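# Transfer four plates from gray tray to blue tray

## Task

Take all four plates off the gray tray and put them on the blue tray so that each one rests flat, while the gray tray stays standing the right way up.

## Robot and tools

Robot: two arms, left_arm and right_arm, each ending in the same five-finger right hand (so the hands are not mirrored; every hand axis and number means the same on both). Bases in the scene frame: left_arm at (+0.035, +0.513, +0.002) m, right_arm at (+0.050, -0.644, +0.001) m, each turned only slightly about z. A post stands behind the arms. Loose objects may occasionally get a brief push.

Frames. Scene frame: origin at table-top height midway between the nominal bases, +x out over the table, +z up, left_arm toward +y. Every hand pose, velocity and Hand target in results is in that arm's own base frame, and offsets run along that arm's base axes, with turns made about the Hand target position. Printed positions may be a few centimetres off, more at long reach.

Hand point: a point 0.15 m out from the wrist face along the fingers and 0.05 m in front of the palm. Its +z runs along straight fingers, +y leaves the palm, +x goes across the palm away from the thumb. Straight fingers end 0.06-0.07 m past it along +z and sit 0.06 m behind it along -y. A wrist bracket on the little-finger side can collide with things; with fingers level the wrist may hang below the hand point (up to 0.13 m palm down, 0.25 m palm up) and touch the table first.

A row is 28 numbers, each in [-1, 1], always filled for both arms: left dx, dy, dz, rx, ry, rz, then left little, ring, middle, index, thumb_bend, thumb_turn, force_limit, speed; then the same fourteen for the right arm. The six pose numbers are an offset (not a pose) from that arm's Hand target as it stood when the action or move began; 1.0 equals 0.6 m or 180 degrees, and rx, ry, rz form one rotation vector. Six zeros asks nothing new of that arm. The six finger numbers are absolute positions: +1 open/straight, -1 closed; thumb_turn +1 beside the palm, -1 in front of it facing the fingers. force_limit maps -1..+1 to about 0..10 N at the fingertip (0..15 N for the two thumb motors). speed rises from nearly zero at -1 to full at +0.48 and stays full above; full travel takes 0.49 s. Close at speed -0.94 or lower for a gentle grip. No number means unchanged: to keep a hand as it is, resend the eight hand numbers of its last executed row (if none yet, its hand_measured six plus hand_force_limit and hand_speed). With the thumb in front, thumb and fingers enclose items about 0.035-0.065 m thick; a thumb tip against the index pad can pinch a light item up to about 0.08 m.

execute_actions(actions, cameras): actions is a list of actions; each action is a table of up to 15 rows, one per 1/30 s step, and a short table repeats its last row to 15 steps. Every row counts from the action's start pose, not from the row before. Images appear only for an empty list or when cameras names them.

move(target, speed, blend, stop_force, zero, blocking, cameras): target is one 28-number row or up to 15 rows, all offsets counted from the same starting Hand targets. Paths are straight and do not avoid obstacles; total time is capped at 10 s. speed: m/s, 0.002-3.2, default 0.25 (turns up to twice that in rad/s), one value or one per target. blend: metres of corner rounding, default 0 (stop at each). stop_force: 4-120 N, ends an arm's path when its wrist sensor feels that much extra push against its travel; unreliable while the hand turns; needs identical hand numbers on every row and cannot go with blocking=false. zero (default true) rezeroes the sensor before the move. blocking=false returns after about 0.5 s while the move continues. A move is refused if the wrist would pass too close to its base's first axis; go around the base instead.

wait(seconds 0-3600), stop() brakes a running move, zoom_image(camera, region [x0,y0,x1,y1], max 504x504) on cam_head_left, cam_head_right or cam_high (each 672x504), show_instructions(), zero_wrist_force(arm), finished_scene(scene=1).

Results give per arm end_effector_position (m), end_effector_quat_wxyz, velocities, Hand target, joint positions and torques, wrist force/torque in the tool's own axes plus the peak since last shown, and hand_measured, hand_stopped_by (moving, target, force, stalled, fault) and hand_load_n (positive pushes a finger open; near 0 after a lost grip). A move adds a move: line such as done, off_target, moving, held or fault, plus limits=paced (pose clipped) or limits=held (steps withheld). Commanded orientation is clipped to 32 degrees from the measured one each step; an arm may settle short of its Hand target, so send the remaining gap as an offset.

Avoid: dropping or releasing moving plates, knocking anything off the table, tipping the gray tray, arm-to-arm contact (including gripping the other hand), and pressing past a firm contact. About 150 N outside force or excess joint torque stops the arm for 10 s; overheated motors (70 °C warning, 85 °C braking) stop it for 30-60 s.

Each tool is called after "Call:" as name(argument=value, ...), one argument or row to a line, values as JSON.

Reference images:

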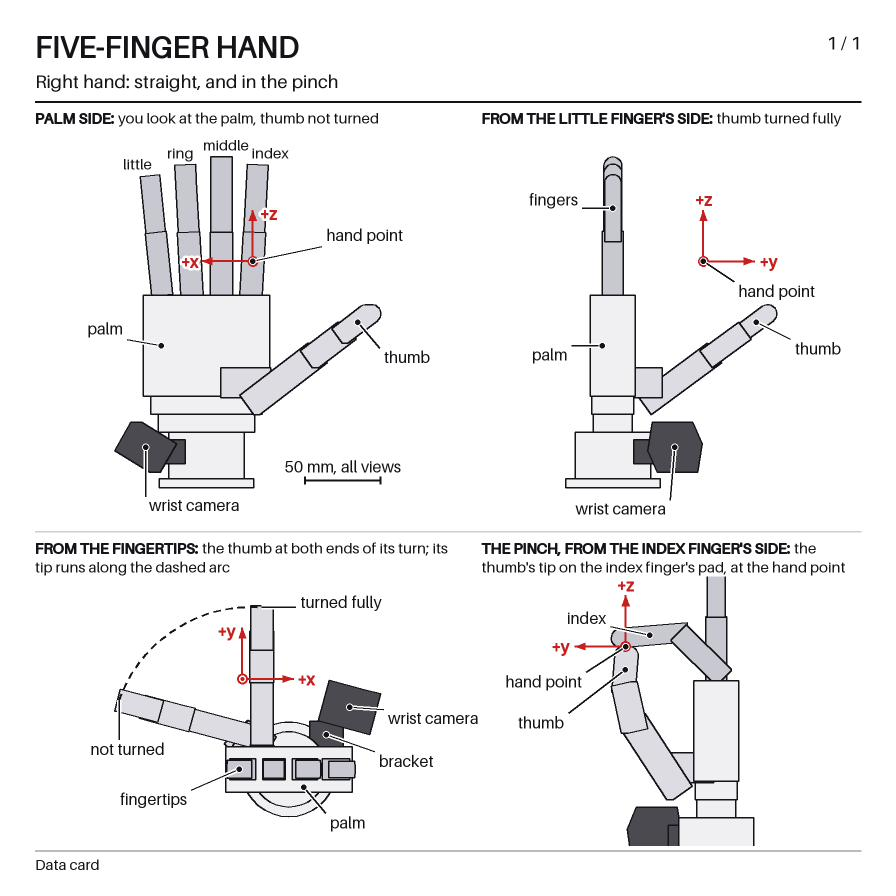

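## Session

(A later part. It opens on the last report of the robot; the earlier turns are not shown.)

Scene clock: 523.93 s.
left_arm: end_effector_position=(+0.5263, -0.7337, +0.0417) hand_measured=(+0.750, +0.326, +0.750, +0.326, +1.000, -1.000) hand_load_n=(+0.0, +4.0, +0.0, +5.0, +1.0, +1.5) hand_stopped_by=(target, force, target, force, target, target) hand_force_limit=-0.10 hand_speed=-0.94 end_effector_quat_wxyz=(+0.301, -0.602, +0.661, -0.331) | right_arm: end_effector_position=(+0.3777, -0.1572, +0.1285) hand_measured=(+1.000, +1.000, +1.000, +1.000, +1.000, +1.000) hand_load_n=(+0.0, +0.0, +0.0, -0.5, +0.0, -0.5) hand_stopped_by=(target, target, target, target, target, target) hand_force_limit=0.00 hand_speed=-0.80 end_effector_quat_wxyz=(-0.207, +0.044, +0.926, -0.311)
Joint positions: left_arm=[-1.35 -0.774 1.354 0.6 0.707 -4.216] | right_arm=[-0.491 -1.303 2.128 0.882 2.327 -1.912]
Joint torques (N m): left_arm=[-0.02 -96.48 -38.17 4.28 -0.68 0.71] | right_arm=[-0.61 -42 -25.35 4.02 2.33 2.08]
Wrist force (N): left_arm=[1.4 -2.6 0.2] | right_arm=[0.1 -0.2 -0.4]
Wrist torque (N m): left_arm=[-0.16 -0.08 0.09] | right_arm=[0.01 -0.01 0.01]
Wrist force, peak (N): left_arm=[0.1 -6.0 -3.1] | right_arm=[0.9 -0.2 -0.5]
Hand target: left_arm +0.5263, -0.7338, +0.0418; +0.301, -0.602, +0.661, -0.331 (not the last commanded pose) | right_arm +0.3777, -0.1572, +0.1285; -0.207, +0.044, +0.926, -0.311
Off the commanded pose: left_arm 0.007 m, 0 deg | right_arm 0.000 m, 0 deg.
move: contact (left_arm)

Call:
move(
  target=[0,0,0,0,0,0,0.75,0.5,0.75,0.5,1,-1,-0.4,-0.7,0,0,0,0,0,0,1,1,1,1,1,1,0,-0.8],
)

Call:
move(
  target=[
    [-0.0067,0.0007,0,0,0,0,0.75,0.5,0.75,0.5,1,-1,-0.4,-0.7,0,0,0,0,0,0,1,1,1,1,1,1,0,-0.8],
    [-0.0067,0.0007,0.1683,0,0,0,0.75,0.5,0.75,0.5,1,-1,-0.4,-0.7,0,0,0,0,0,0,1,1,1,1,1,1,0,-0.8],
    [-0.067,0.4,0.1683,0,0,-0.0528,0.75,0.5,0.75,0.5,1,-1,-0.4,-0.7,0,0,0,0,0,0,1,1,1,1,1,1,0,-0.8],
  ],
  speed=[0.02,0.12,0.17],
  cameras=["cam_high"],
)

Call:
zoom_image(
  camera="cam_high",
  region=[200, 120, 330, 240],
)

Call:
zoom_image(
  camera="cam_high",
  region=[355, 165, 415, 225],
)

Scene clock: 537.20 s.
left_arm: end_effector_position=(+0.5263, -0.7338, +0.0418) hand_measured=(+0.750, +0.500, +0.750, +0.500, +1.000, -1.000) hand_load_n=(+0.0, +0.0, +0.0, -0.5, +0.0, +0.0) hand_stopped_by=(target, target, target, target, target, target) hand_force_limit=-0.40 hand_speed=-0.70 end_effector_quat_wxyz=(+0.301, -0.602, +0.661, -0.331) | right_arm: end_effector_position=(+0.3777, -0.1572, +0.1285) hand_measured=(+1.000, +1.000, +1.000, +1.000, +1.000, +1.000) hand_load_n=(+0.0, +0.0, +0.0, +0.0, +0.0, +0.0) hand_stopped_by=(target, target, target, target, target, target) hand_force_limit=0.00 hand_speed=-0.80 end_effector_quat_wxyz=(-0.207, +0.044, +0.926, -0.311)
Joint positions: left_arm=[-1.35 -0.774 1.353 0.6 0.707 -4.216] | right_arm=[-0.491 -1.303 2.128 0.882 2.327 -1.912]
Joint torques (N m): left_arm=[5 -95.57 -40 3.9 -0.51 0.25] | right_arm=[-0.72 -43.58 -24.92 3.98 2.47 2.01]
Wrist force (N): left_arm=[0.6 -0.5 1.6] | right_arm=[0.6 -0.3 -0.2]
Wrist torque (N m): left_arm=[-0.08 -0.03 0.08] | right_arm=[-0.03 -0.10 0.02]
Wrist force, peak (N): left_arm=[1.2 -3.0 -0.3] | right_arm=[1.2 -0.1 -0.2]
Hand target: left_arm +0.5263, -0.7338, +0.0418; +0.301, -0.602, +0.661, -0.331 | right_arm +0.3777, -0.1572, +0.1285; -0.207, +0.044, +0.926, -0.311
Off the commanded pose: left_arm 0.000 m, 0 deg | right_arm 0.000 m, 0 deg.
move: done

Scene clock: 540.57 s.
left_arm: end_effector_position=(+0.4862, -0.4938, +0.1428) hand_measured=(+0.750, +0.500, +0.750, +0.500, +1.000, -1.000) hand_load_n=(+0.0, +0.0, +0.0, +0.0, +0.0, +0.0) hand_stopped_by=(target, target, target, target, target, target) hand_force_limit=-0.40 hand_speed=-0.70 end_effector_quat_wxyz=(+0.272, -0.546, +0.709, -0.354) | right_arm: end_effector_position=(+0.3777, -0.1572, +0.1285) hand_measured=(+1.000, +1.000, +1.000, +1.000, +1.000, +1.000) hand_load_n=(+0.0, +0.0, +0.0, +0.0, +0.0, +0.0) hand_stopped_by=(target, target, target, target, target, target) hand_force_limit=0.00 hand_speed=-0.80 end_effector_quat_wxyz=(-0.207, +0.044, +0.926, -0.311)
Joint positions: left_arm=[-1.312 -1.262 1.914 0.335 0.803 -3.953] | right_arm=[-0.491 -1.303 2.128 0.882 2.327 -1.912]
Joint torques (N m): left_arm=[-14.38 -65.76 -23.84 0.9 -2.63 0.46] | right_arm=[-1.09 -45.07 -24.57 3.8 2.43 2.32]
Wrist force (N): left_arm=[0.7 -1.3 2.4] | right_arm=[0.3 0.0 -0.4]
Wrist torque (N m): left_arm=[-0.23 -0.07 0.29] | right_arm=[0.04 -0.04 0.02]
Wrist force, peak (N): left_arm=[2.7 -0.6 2.1] | right_arm=[0.4 -0.6 -0.8]
Hand target: left_arm +0.4861, -0.4938, +0.1427; +0.272, -0.546, +0.709, -0.354 | right_arm +0.3777, -0.1572, +0.1285; -0.207, +0.044, +0.926, -0.311
Off the commanded pose: left_arm 0.000 m, 0 deg | right_arm 0.000 m, 0 deg.
move: done

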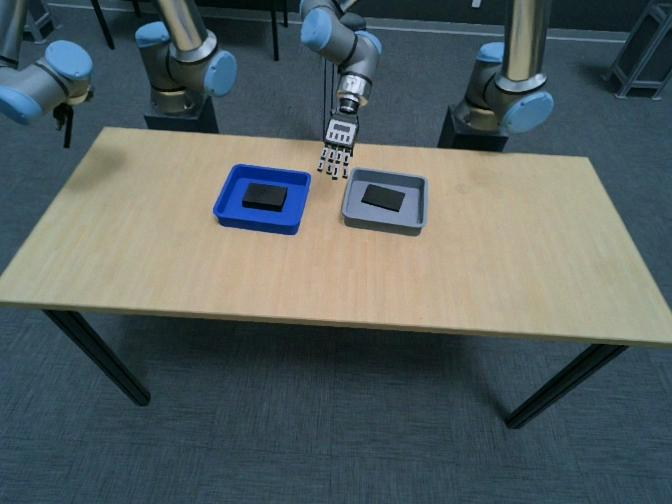

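Scaled by 3.877.

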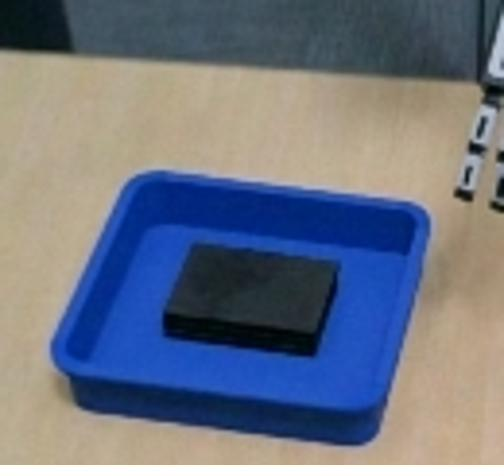

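Scaled by 8.400.

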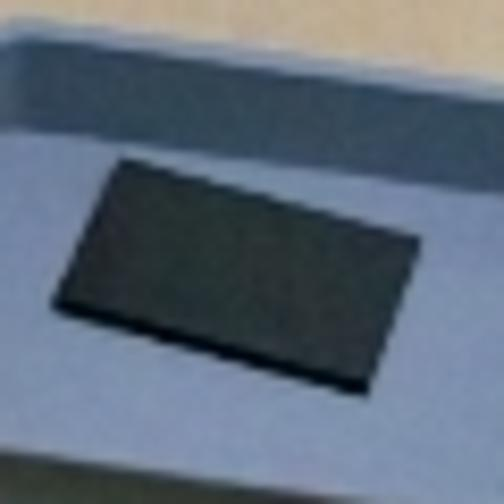

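Call:
move(
  target=[
    [-0.0002,0.205,0,0,0,0,0.75,0.5,0.75,0.5,1,-1,-0.4,-0.7,0,0,0,0,0,0,1,1,1,1,1,1,0,-0.8],
    [-0.0002,0.205,-0.1545,0,0,0,0.75,0.5,0.75,0.5,1,-1,-0.4,-0.7,0,0,0,0,0,0,1,1,1,1,1,1,0,-0.8],
  ],
  speed=[0.12,0.08],
)

Call:
move(
  target=[0,0,-0.0433,0,0,0,0.75,0.5,0.75,0.5,1,-1,-0.4,-0.7,0,0,0,0,0,0,1,1,1,1,1,1,0,-0.8],
  speed=0.01,
  stop_force=4,
  cameras=["cam_high"],
)

Call:
zoom_image(
  camera="cam_high",
  region=[340, 120, 430, 240],
)

Scene clock: 557.83 s.
left_arm: end_effector_position=(+0.4859, -0.3707, +0.0501) hand_measured=(+0.750, +0.500, +0.750, +0.500, +1.000, -1.000) hand_load_n=(+0.0, +0.0, +0.0, +0.0, +0.0, +0.0) hand_stopped_by=(target, target, target, target, target, target) hand_force_limit=-0.40 hand_speed=-0.70 end_effector_quat_wxyz=(+0.272, -0.545, +0.709, -0.354) | right_arm: end_effector_position=(+0.3777, -0.1572, +0.1285) hand_measured=(+1.000, +1.000, +1.000, +1.000, +1.000, +1.000) hand_load_n=(+0.0, +0.0, +0.0, +0.0, +0.0, +0.0) hand_stopped_by=(target, target, target, target, target, target) hand_force_limit=0.00 hand_speed=-0.80 end_effector_quat_wxyz=(-0.207, +0.044, +0.926, -0.311)
Joint positions: left_arm=[-1.239 -1.295 2.174 0.053 0.845 -3.871] | right_arm=[-0.491 -1.303 2.128 0.882 2.327 -1.912]
Joint torques (N m): left_arm=[0.64 -39.58 -33.41 1.55 -1.84 0.72] | right_arm=[-1.03 -44.41 -24.37 4.01 2.27 1.92]
Wrist force (N): left_arm=[1.0 -0.7 2.3] | right_arm=[0.2 -0.3 -0.1]
Wrist torque (N m): left_arm=[-0.06 -0.11 0.20] | right_arm=[-0.04 -0.04 0.00]
Wrist force, peak (N): left_arm=[2.6 -1.5 2.8] | right_arm=[0.6 -0.7 -0.6]
Hand target: left_arm +0.4860, -0.3708, +0.0500; +0.272, -0.546, +0.709, -0.354 | right_arm +0.3777, -0.1572, +0.1285; -0.207, +0.044, +0.926, -0.311
Off the commanded pose: left_arm 0.000 m, 0 deg | right_arm 0.000 m, 0 deg.
move: done

Scene clock: 561.27 s.
left_arm: end_effector_position=(+0.4860, -0.3707, +0.0240) hand_measured=(+0.750, +0.500, +0.750, +0.500, +1.000, -1.000) hand_load_n=(+0.0, +0.0, +0.0, +0.0, +0.0, +0.0) hand_stopped_by=(target, target, target, target, target, target) hand_force_limit=-0.40 hand_speed=-0.70 end_effector_quat_wxyz=(+0.272, -0.546, +0.709, -0.354) | right_arm: end_effector_position=(+0.3777, -0.1572, +0.1285) hand_measured=(+1.000, +1.000, +1.000, +1.000, +1.000, +1.000) hand_load_n=(+0.0, +0.0, +0.0, +0.0, +0.0, +0.0) hand_stopped_by=(target, target, target, target, target, target) hand_force_limit=0.00 hand_speed=-0.80 end_effector_quat_wxyz=(-0.207, +0.044, +0.926, -0.311)
Joint positions: left_arm=[-1.239 -1.254 2.186 0 0.845 -3.871] | right_arm=[-0.491 -1.303 2.128 0.882 2.327 -1.912]
Joint torques (N m): left_arm=[1.65 -57.12 -27.78 4.05 0.59 0.9] | right_arm=[-2.7 -44.14 -24.54 3.72 2.52 2.06]
Wrist force (N): left_arm=[1.0 -0.2 1.9] | right_arm=[0.2 -0.2 -0.3]
Wrist torque (N m): left_arm=[-0.05 -0.08 0.23] | right_arm=[-0.01 -0.02 0.00]
Wrist force, peak (N): left_arm=[1.3 -0.7 2.6] | right_arm=[0.7 -0.5 -0.4]
Hand target: left_arm +0.4860, -0.3708, +0.0241; +0.272, -0.546, +0.709, -0.354 | right_arm +0.3777, -0.1572, +0.1285; -0.207, +0.044, +0.926, -0.311
Off the commanded pose: left_arm 0.000 m, 0 deg | right_arm 0.000 m, 0 deg.
move: done

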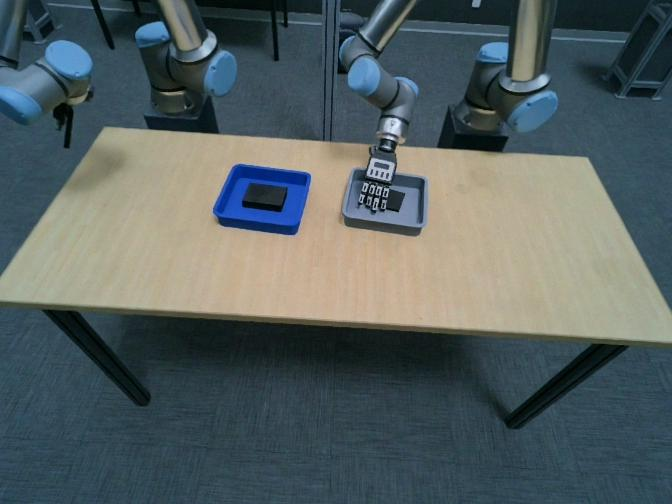

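Scaled by 4.200.

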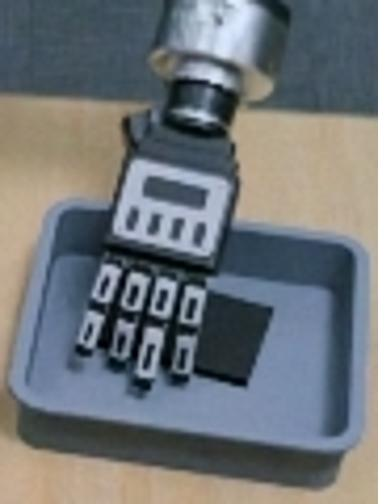

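Call:
move(
  target=[0,0,-0.0017,0,0,0,0.75,0.5,0.75,0.5,1,-1,-0.4,-0.7,0,0,0,0,0,0,1,1,1,1,1,1,0,-0.8],
  speed=0.004,
  stop_force=4,
)

Call:
move(
  target=[0,0,0,0,0,0,0.75,0.05,0.75,0.05,1,-1,-0.1,-0.94,0,0,0,0,0,0,1,1,1,1,1,1,0,-0.8],
  cameras=["cam_high"],
)

Call:
move(
  target=[0,0,0.0167,0,0,0,0.75,0.05,0.75,0.05,1,-1,-0.1,-0.94,0,0,0,0,0,0,1,1,1,1,1,1,0,-0.8],
  speed=0.01,
  cameras=["cam_high"],
)

Call:
zoom_image(
  camera="cam_high",
  region=[355, 165, 415, 225],
)

Scene clock: 568.40 s.
left_arm: end_effector_position=(+0.4860, -0.3708, +0.0230) hand_measured=(+0.750, +0.500, +0.750, +0.500, +1.000, -1.000) hand_load_n=(+0.0, +0.0, +0.0, +0.0, +0.0, +0.0) hand_stopped_by=(target, target, target, target, target, target) hand_force_limit=-0.40 hand_speed=-0.70 end_effector_quat_wxyz=(+0.272, -0.546, +0.709, -0.354) | right_arm: end_effector_position=(+0.3777, -0.1572, +0.1285) hand_measured=(+1.000, +1.000, +1.000, +1.000, +1.000, +1.000) hand_load_n=(+0.0, +0.0, +0.0, +0.0, +0.0, +0.0) hand_stopped_by=(target, target, target, target, target, target) hand_force_limit=0.00 hand_speed=-0.80 end_effector_quat_wxyz=(-0.207, +0.044, +0.926, -0.311)
Joint positions: left_arm=[-1.239 -1.252 2.186 -0.002 0.845 -3.871] | right_arm=[-0.491 -1.303 2.128 0.882 2.327 -1.912]
Joint torques (N m): left_arm=[-0.56 -47.29 -15.29 2.85 0.71 1.04] | right_arm=[-1.29 -44.91 -24.54 4.04 2.43 2.09]
Wrist force (N): left_arm=[1.0 -0.9 1.8] | right_arm=[-0.2 -0.1 -0.3]
Wrist torque (N m): left_arm=[-0.09 -0.09 0.21] | right_arm=[0.00 0.02 -0.01]
Wrist force, peak (N): left_arm=[1.5 -0.8 2.3] | right_arm=[0.7 0.3 -0.6]
Hand target: left_arm +0.4860, -0.3708, +0.0230; +0.272, -0.546, +0.709, -0.354 | right_arm +0.3777, -0.1572, +0.1285; -0.207, +0.044, +0.926, -0.311
Off the commanded pose: left_arm 0.000 m, 0 deg | right_arm 0.000 m, 0 deg.
move: done

Scene clock: 569.77 s.
left_arm: end_effector_position=(+0.4860, -0.3708, +0.0230) hand_measured=(+0.750, +0.310, +0.750, +0.332, +1.000, -1.000) hand_load_n=(+0.0, +6.0, +0.0, +5.5, +1.0, +0.5) hand_stopped_by=(target, force, target, force, target, target) hand_force_limit=-0.10 hand_speed=-0.94 end_effector_quat_wxyz=(+0.272, -0.546, +0.709, -0.354) | right_arm: end_effector_position=(+0.3777, -0.1572, +0.1285) hand_measured=(+1.000, +1.000, +1.000, +1.000, +1.000, +1.000) hand_load_n=(+0.0, -0.5, +0.0, +0.0, +0.0, +0.0) hand_stopped_by=(target, target, target, target, target, target) hand_force_limit=0.00 hand_speed=-0.80 end_effector_quat_wxyz=(-0.207, +0.044, +0.926, -0.311)
Joint positions: left_arm=[-1.239 -1.252 2.186 -0.002 0.845 -3.871] | right_arm=[-0.491 -1.303 2.128 0.882 2.327 -1.912]
Joint torques (N m): left_arm=[4.22 -54.68 -16.58 4.49 0.41 1.28] | right_arm=[-1.41 -44.24 -25.5 3.81 2.3 1.92]
Wrist force (N): left_arm=[0.6 -2.6 1.0] | right_arm=[0.1 -0.7 -0.3]
Wrist torque (N m): left_arm=[0.00 0.02 0.10] | right_arm=[-0.09 -0.01 -0.02]
Wrist force, peak (N): left_arm=[1.5 -3.2 1.2] | right_arm=[0.4 -0.1 -0.7]
Hand target: left_arm +0.4860, -0.3708, +0.0230; +0.272, -0.546, +0.709, -0.354 | right_arm +0.3777, -0.1572, +0.1285; -0.207, +0.044, +0.926, -0.311
Off the commanded pose: left_arm 0.000 m, 0 deg | right_arm 0.000 m, 0 deg.
move: done

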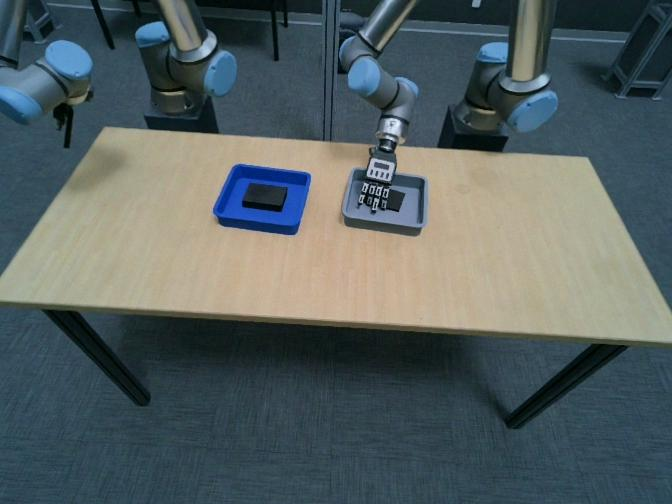

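Scene clock: 571.00 s.
left_arm: end_effector_position=(+0.4860, -0.3708, +0.0332) hand_measured=(+0.750, +0.310, +0.750, +0.332, +1.000, -1.000) hand_load_n=(+0.0, +5.5, +0.0, +5.5, +1.5, +1.0) hand_stopped_by=(target, force, target, force, target, target) hand_force_limit=-0.10 hand_speed=-0.94 end_effector_quat_wxyz=(+0.272, -0.546, +0.709, -0.354) | right_arm: end_effector_position=(+0.3777, -0.1572, +0.1285) hand_measured=(+1.000, +1.000, +1.000, +1.000, +1.000, +1.000) hand_load_n=(+0.0, +0.0, +0.0, +0.0, +0.0, +0.0) hand_stopped_by=(target, target, target, target, target, target) hand_force_limit=0.00 hand_speed=-0.80 end_effector_quat_wxyz=(-0.207, +0.044, +0.926, -0.311)
Joint positions: left_arm=[-1.239 -1.269 2.182 0.018 0.845 -3.871] | right_arm=[-0.491 -1.303 2.128 0.882 2.327 -1.912]
Joint torques (N m): left_arm=[3.04 -39.44 -28.72 1.15 0.1 0.63] | right_arm=[-1.12 -42.46 -24.99 3.8 2.28 1.95]
Wrist force (N): left_arm=[0.8 0.1 2.6] | right_arm=[0.1 -0.5 0.2]
Wrist torque (N m): left_arm=[-0.04 -0.07 0.21] | right_arm=[-0.07 -0.03 -0.01]
Wrist force, peak (N): left_arm=[1.4 -3.4 1.0] | right_arm=[0.7 -0.5 -0.5]
Hand target: left_arm +0.4860, -0.3708, +0.0331; +0.272, -0.546, +0.709, -0.354 | right_arm +0.3777, -0.1572, +0.1285; -0.207, +0.044, +0.926, -0.311
Off the commanded pose: left_arm 0.000 m, 0 deg | right_arm 0.000 m, 0 deg.
move: done

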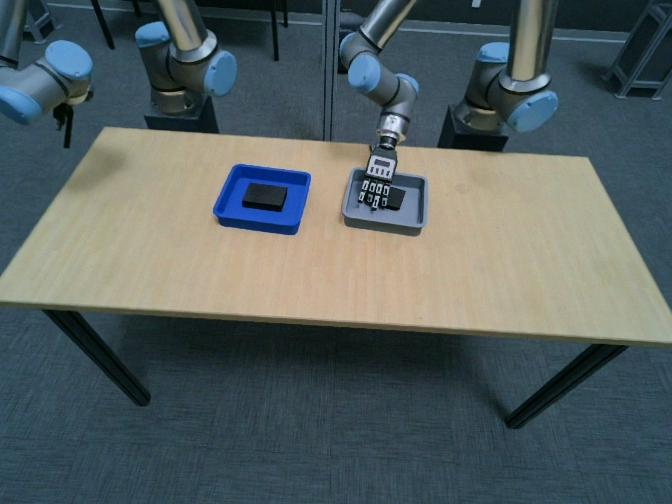

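Scaled by 8.400.

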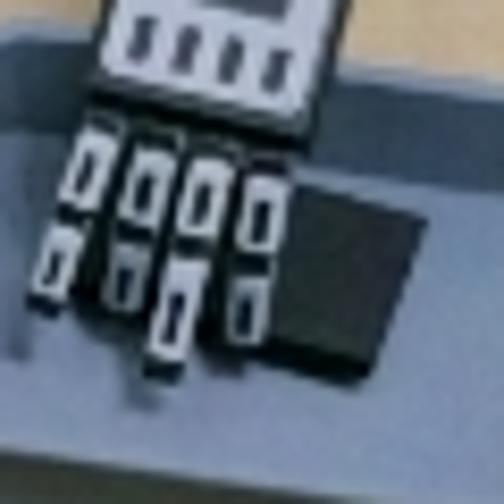

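Call:
move(
  target=[
    [0,0,0.2032,0,0,0,0.75,0.05,0.75,0.05,1,-1,-0.1,-0.94,0,0,0,0,0,0,1,1,1,1,1,1,0,-0.8],
    [0.0672,-0.605,0.2032,0,0,0.0594,0.75,0.05,0.75,0.05,1,-1,-0.1,-0.94,0,0,0,0,0,0,1,1,1,1,1,1,0,-0.8],
    [0.0672,-0.605,0.0532,0,0,0.0594,0.75,0.05,0.75,0.05,1,-1,-0.1,-0.94,0,0,0,0,0,0,1,1,1,1,1,1,0,-0.8],
  ],
  speed=[0.1,0.14,0.08],
  cameras=["cam_high"],
)

Call:
zoom_image(
  camera="cam_high",
  region=[200, 120, 330, 240],
)

Call:
move(
  target=[0,0,-0.0333,0,0,0,0.75,0.05,0.75,0.05,1,-1,-0.1,-0.94,0,0,0,0,0,0,1,1,1,1,1,1,0,-0.8],
  speed=0.006,
  stop_force=4,
  cameras=["cam_high"],
)

Call:
zoom_image(
  camera="cam_high",
  region=[200, 120, 330, 240],
)

Scene clock: 584.53 s.
left_arm: end_effector_position=(+0.5263, -0.7337, +0.0649) hand_measured=(+0.750, +0.310, +0.750, +0.332, +1.000, -1.000) hand_load_n=(+0.0, +5.5, +0.0, +5.5, +1.0, +1.5) hand_stopped_by=(target, force, target, force, target, target) hand_force_limit=-0.10 hand_speed=-0.94 end_effector_quat_wxyz=(-0.304, +0.609, -0.655, +0.327) | right_arm: end_effector_position=(+0.3777, -0.1572, +0.1285) hand_measured=(+1.000, +1.000, +1.000, +1.000, +1.000, +1.000) hand_load_n=(+0.0, +0.0, +0.0, +0.0, +0.0, +0.0) hand_stopped_by=(target, target, target, target, target, target) hand_force_limit=0.00 hand_speed=-0.80 end_effector_quat_wxyz=(-0.207, +0.044, +0.926, -0.311)
Joint positions: left_arm=[-1.35 -0.786 1.334 0.655 0.699 -4.246] | right_arm=[-0.491 -1.303 2.128 0.882 2.327 -1.912]
Joint torques (N m): left_arm=[6.44 -98.65 -43.05 4.66 1.03 0.96] | right_arm=[-1.47 -43.34 -24.36 3.73 2.62 2.25]
Wrist force (N): left_arm=[0.7 0.3 2.7] | right_arm=[0.4 0.0 -0.2]
Wrist torque (N m): left_arm=[-0.09 -0.07 0.04] | right_arm=[0.02 -0.06 0.03]
Wrist force, peak (N): left_arm=[0.8 1.2 3.8] | right_arm=[0.7 -0.6 -0.6]
Hand target: left_arm +0.5263, -0.7338, +0.0650; -0.304, +0.609, -0.655, +0.328 | right_arm +0.3777, -0.1572, +0.1285; -0.207, +0.044, +0.926, -0.311
Off the commanded pose: left_arm 0.000 m, 0 deg | right_arm 0.000 m, 0 deg.
move: done

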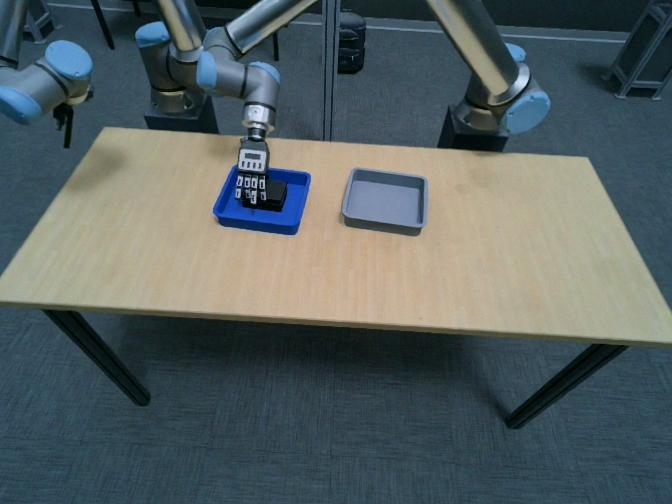

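Scaled by 3.877.

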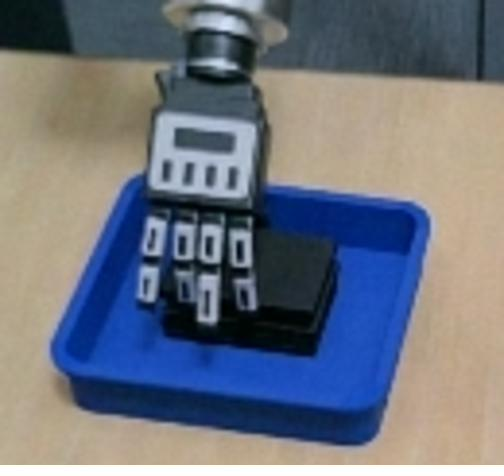

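Scene clock: 587.73 s.
left_arm: end_effector_position=(+0.5263, -0.7337, +0.0517) hand_measured=(+0.750, +0.310, +0.750, +0.332, +1.000, -1.000) hand_load_n=(+0.0, +5.5, +0.0, +5.5, +1.0, +1.5) hand_stopped_by=(target, force, target, force, target, target) hand_force_limit=-0.10 hand_speed=-0.94 end_effector_quat_wxyz=(-0.304, +0.609, -0.655, +0.328) | right_arm: end_effector_position=(+0.3777, -0.1572, +0.1285) hand_measured=(+1.000, +1.000, +1.000, +1.000, +1.000, +1.000) hand_load_n=(-0.5, +0.0, +0.0, +0.0, +0.0, +0.0) hand_stopped_by=(target, target, target, target, target, target) hand_force_limit=0.00 hand_speed=-0.80 end_effector_quat_wxyz=(-0.207, +0.044, +0.926, -0.311)
Joint positions: left_arm=[-1.35 -0.774 1.338 0.638 0.699 -4.246] | right_arm=[-0.491 -1.303 2.128 0.882 2.327 -1.912]
Joint torques (N m): left_arm=[6.2 -93 -39.11 4.82 -0.24 1.08] | right_arm=[-1.38 -43.58 -24.79 4.03 2.56 2.15]
Wrist force (N): left_arm=[0.7 -2.4 0.2] | right_arm=[0.2 0.3 -0.3]
Wrist torque (N m): left_arm=[-0.08 -0.04 0.03] | right_arm=[0.07 -0.04 0.03]
Wrist force, peak (N): left_arm=[-0.3 -6.6 -2.8] | right_arm=[0.7 -0.6 -0.6]
Hand target: left_arm +0.5263, -0.7338, +0.0517; -0.304, +0.609, -0.655, +0.328 (not the last commanded pose) | right_arm +0.3777, -0.1572, +0.1285; -0.207, +0.044, +0.926, -0.311
Off the commanded pose: left_arm 0.007 m, 0 deg | right_arm 0.000 m, 0 deg.
move: contact (left_arm)

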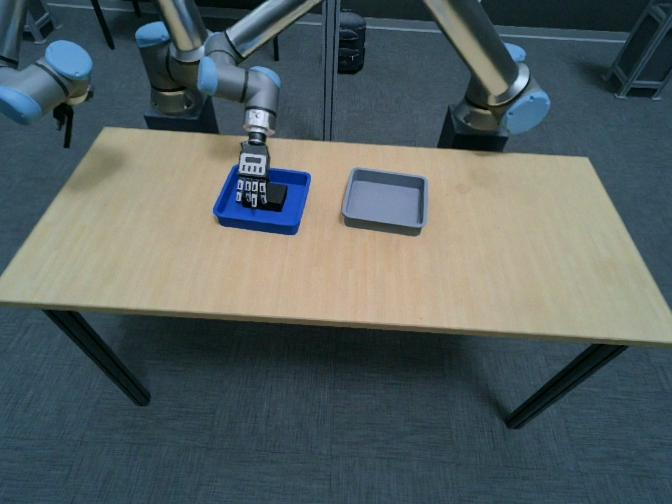

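Scaled by 3.877.

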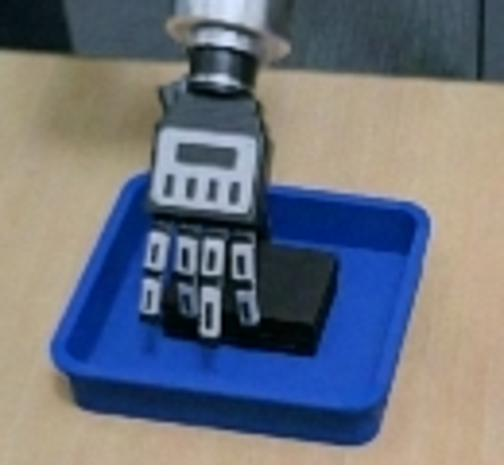

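Contact as expected. Release and withdraw.

Call:
move(
  target=[0,0,0,0,0,0,0.75,0.5,0.75,0.5,1,-1,-0.4,-0.7,0,0,0,0,0,0,1,1,1,1,1,1,0,-0.8],
)

Call:
move(
  target=[
    [-0.0067,0.0007,0,0,0,0,0.75,0.5,0.75,0.5,1,-1,-0.4,-0.7,0,0,0,0,0,0,1,1,1,1,1,1,0,-0.8],
    [-0.0067,0.0007,0.25,0,0,0,0.75,0.5,0.75,0.5,1,-1,-0.4,-0.7,0,0,0,0,0,0,1,1,1,1,1,1,0,-0.8],
    [-0.0067,0.35,0.25,0,0,0,0.75,0.5,0.75,0.5,1,-1,-0.4,-0.7,0,0,0,0,0,0,1,1,1,1,1,1,0,-0.8],
  ],
  speed=[0.02,0.1,0.15],
  cameras=["all"],
)

Call:
zoom_image(
  camera="cam_high",
  region=[200, 120, 330, 240],
)

Call:
zoom_image(
  camera="cam_head_left",
  region=[370, 270, 510, 400],
)

Scene clock: 595.47 s.
left_arm: end_effector_position=(+0.5263, -0.7338, +0.0517) hand_measured=(+0.750, +0.500, +0.750, +0.500, +1.000, -1.000) hand_load_n=(+0.0, +0.0, +0.0, +0.0, +0.0, +0.0) hand_stopped_by=(target, target, target, target, target, target) hand_force_limit=-0.40 hand_speed=-0.70 end_effector_quat_wxyz=(-0.304, +0.609, -0.655, +0.328) | right_arm: end_effector_position=(+0.3777, -0.1572, +0.1285) hand_measured=(+1.000, +1.000, +1.000, +1.000, +1.000, +1.000) hand_load_n=(+0.0, +0.0, +0.0, +0.0, +0.0, +0.0) hand_stopped_by=(target, target, target, target, target, target) hand_force_limit=0.00 hand_speed=-0.80 end_effector_quat_wxyz=(-0.207, +0.044, +0.926, -0.311)
Joint positions: left_arm=[-1.35 -0.774 1.338 0.638 0.699 -4.246] | right_arm=[-0.491 -1.303 2.128 0.882 2.327 -1.912]
Joint torques (N m): left_arm=[5.87 -96.59 -42.87 3.87 0.28 1.33] | right_arm=[-0.2 -44.14 -24.72 3.93 2.62 2.5]
Wrist force (N): left_arm=[0.7 -0.2 1.6] | right_arm=[0.2 -0.3 -0.1]
Wrist torque (N m): left_arm=[-0.06 -0.03 0.04] | right_arm=[-0.04 -0.04 0.00]
Wrist force, peak (N): left_arm=[0.7 -2.7 0.3] | right_arm=[0.6 -0.6 -0.5]
Hand target: left_arm +0.5263, -0.7338, +0.0517; -0.304, +0.609, -0.655, +0.328 | right_arm +0.3777, -0.1572, +0.1285; -0.207, +0.044, +0.926, -0.311
Off the commanded pose: left_arm 0.000 m, 0 deg | right_arm 0.000 m, 0 deg.
move: done

Scene clock: 599.47 s.
left_arm: end_effector_position=(+0.5223, -0.5238, +0.2017) hand_measured=(+0.750, +0.500, +0.750, +0.500, +1.000, -1.000) hand_load_n=(+0.0, +0.0, +0.0, +0.0, +0.0, +0.0) hand_stopped_by=(target, target, target, target, target, target) hand_force_limit=-0.40 hand_speed=-0.70 end_effector_quat_wxyz=(-0.304, +0.609, -0.655, +0.328) | right_arm: end_effector_position=(+0.3777, -0.1572, +0.1285) hand_measured=(+1.000, +1.000, +1.000, +1.000, +1.000, +1.000) hand_load_n=(+0.0, +0.0, +0.0, +0.0, +0.0, +0.0) hand_stopped_by=(target, target, target, target, target, target) hand_force_limit=0.00 hand_speed=-0.80 end_effector_quat_wxyz=(-0.207, +0.044, +0.926, -0.311)
Joint positions: left_arm=[-1.281 -1.184 1.71 0.604 0.726 -4.149] | right_arm=[-0.491 -1.303 2.128 0.882 2.327 -1.912]
Joint torques (N m): left_arm=[-6.76 -70.32 -25.23 2.87 -3.45 -1.54] | right_arm=[-1.58 -44.23 -24.39 3.93 2.61 2.37]
Wrist force (N): left_arm=[1.1 -0.7 1.8] | right_arm=[0.0 -0.6 -0.7]
Wrist torque (N m): left_arm=[-0.07 -0.09 0.22] | right_arm=[-0.04 0.01 -0.01]
Wrist force, peak (N): left_arm=[2.3 -0.8 2.4] | right_arm=[0.7 0.0 -0.6]
Hand target: left_arm +0.5223, -0.5238, +0.2017; -0.304, +0.609, -0.655, +0.328 | right_arm +0.3777, -0.1572, +0.1285; -0.207, +0.044, +0.926, -0.311
Off the commanded pose: left_arm 0.000 m, 0 deg | right_arm 0.000 m, 0 deg.
move: done

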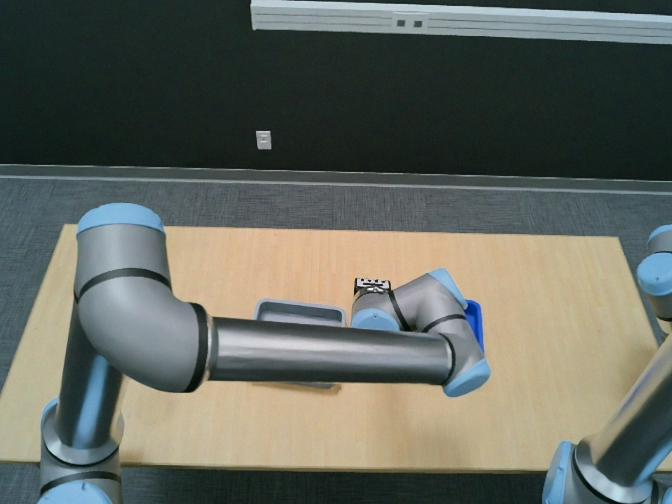

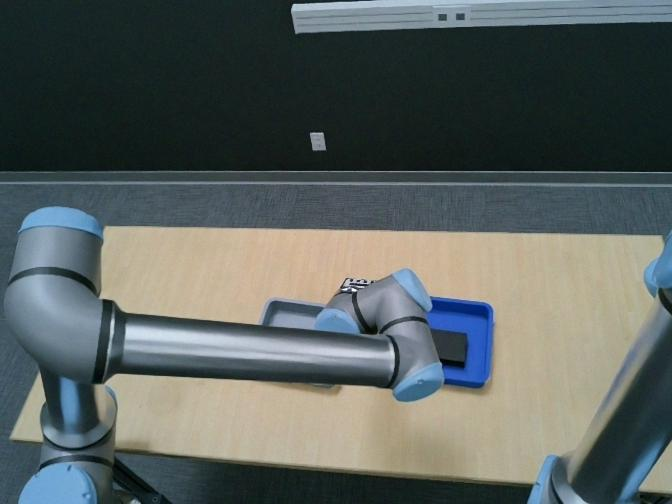

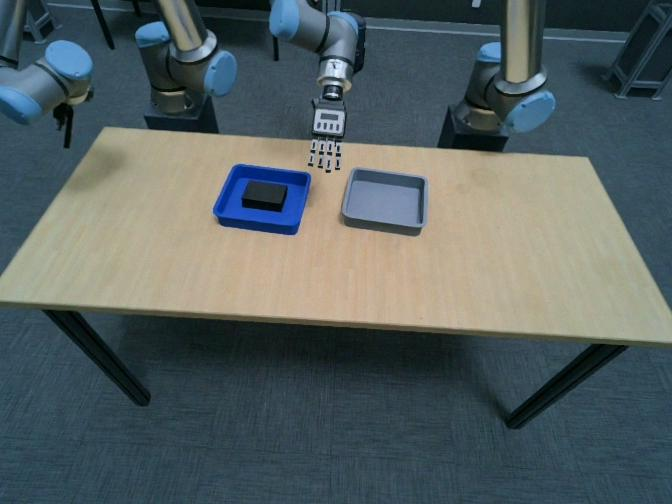

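Scaled by 3.877.

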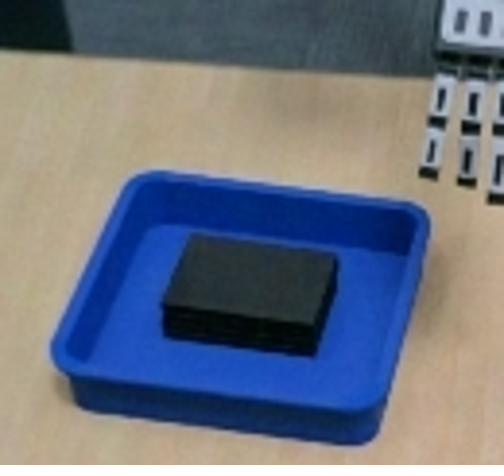

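Scaled by 3.600.

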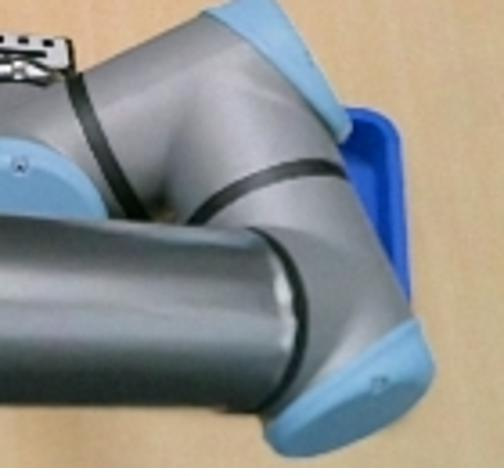

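Call:
finished_scene(
)

The scene is finished: the task was done.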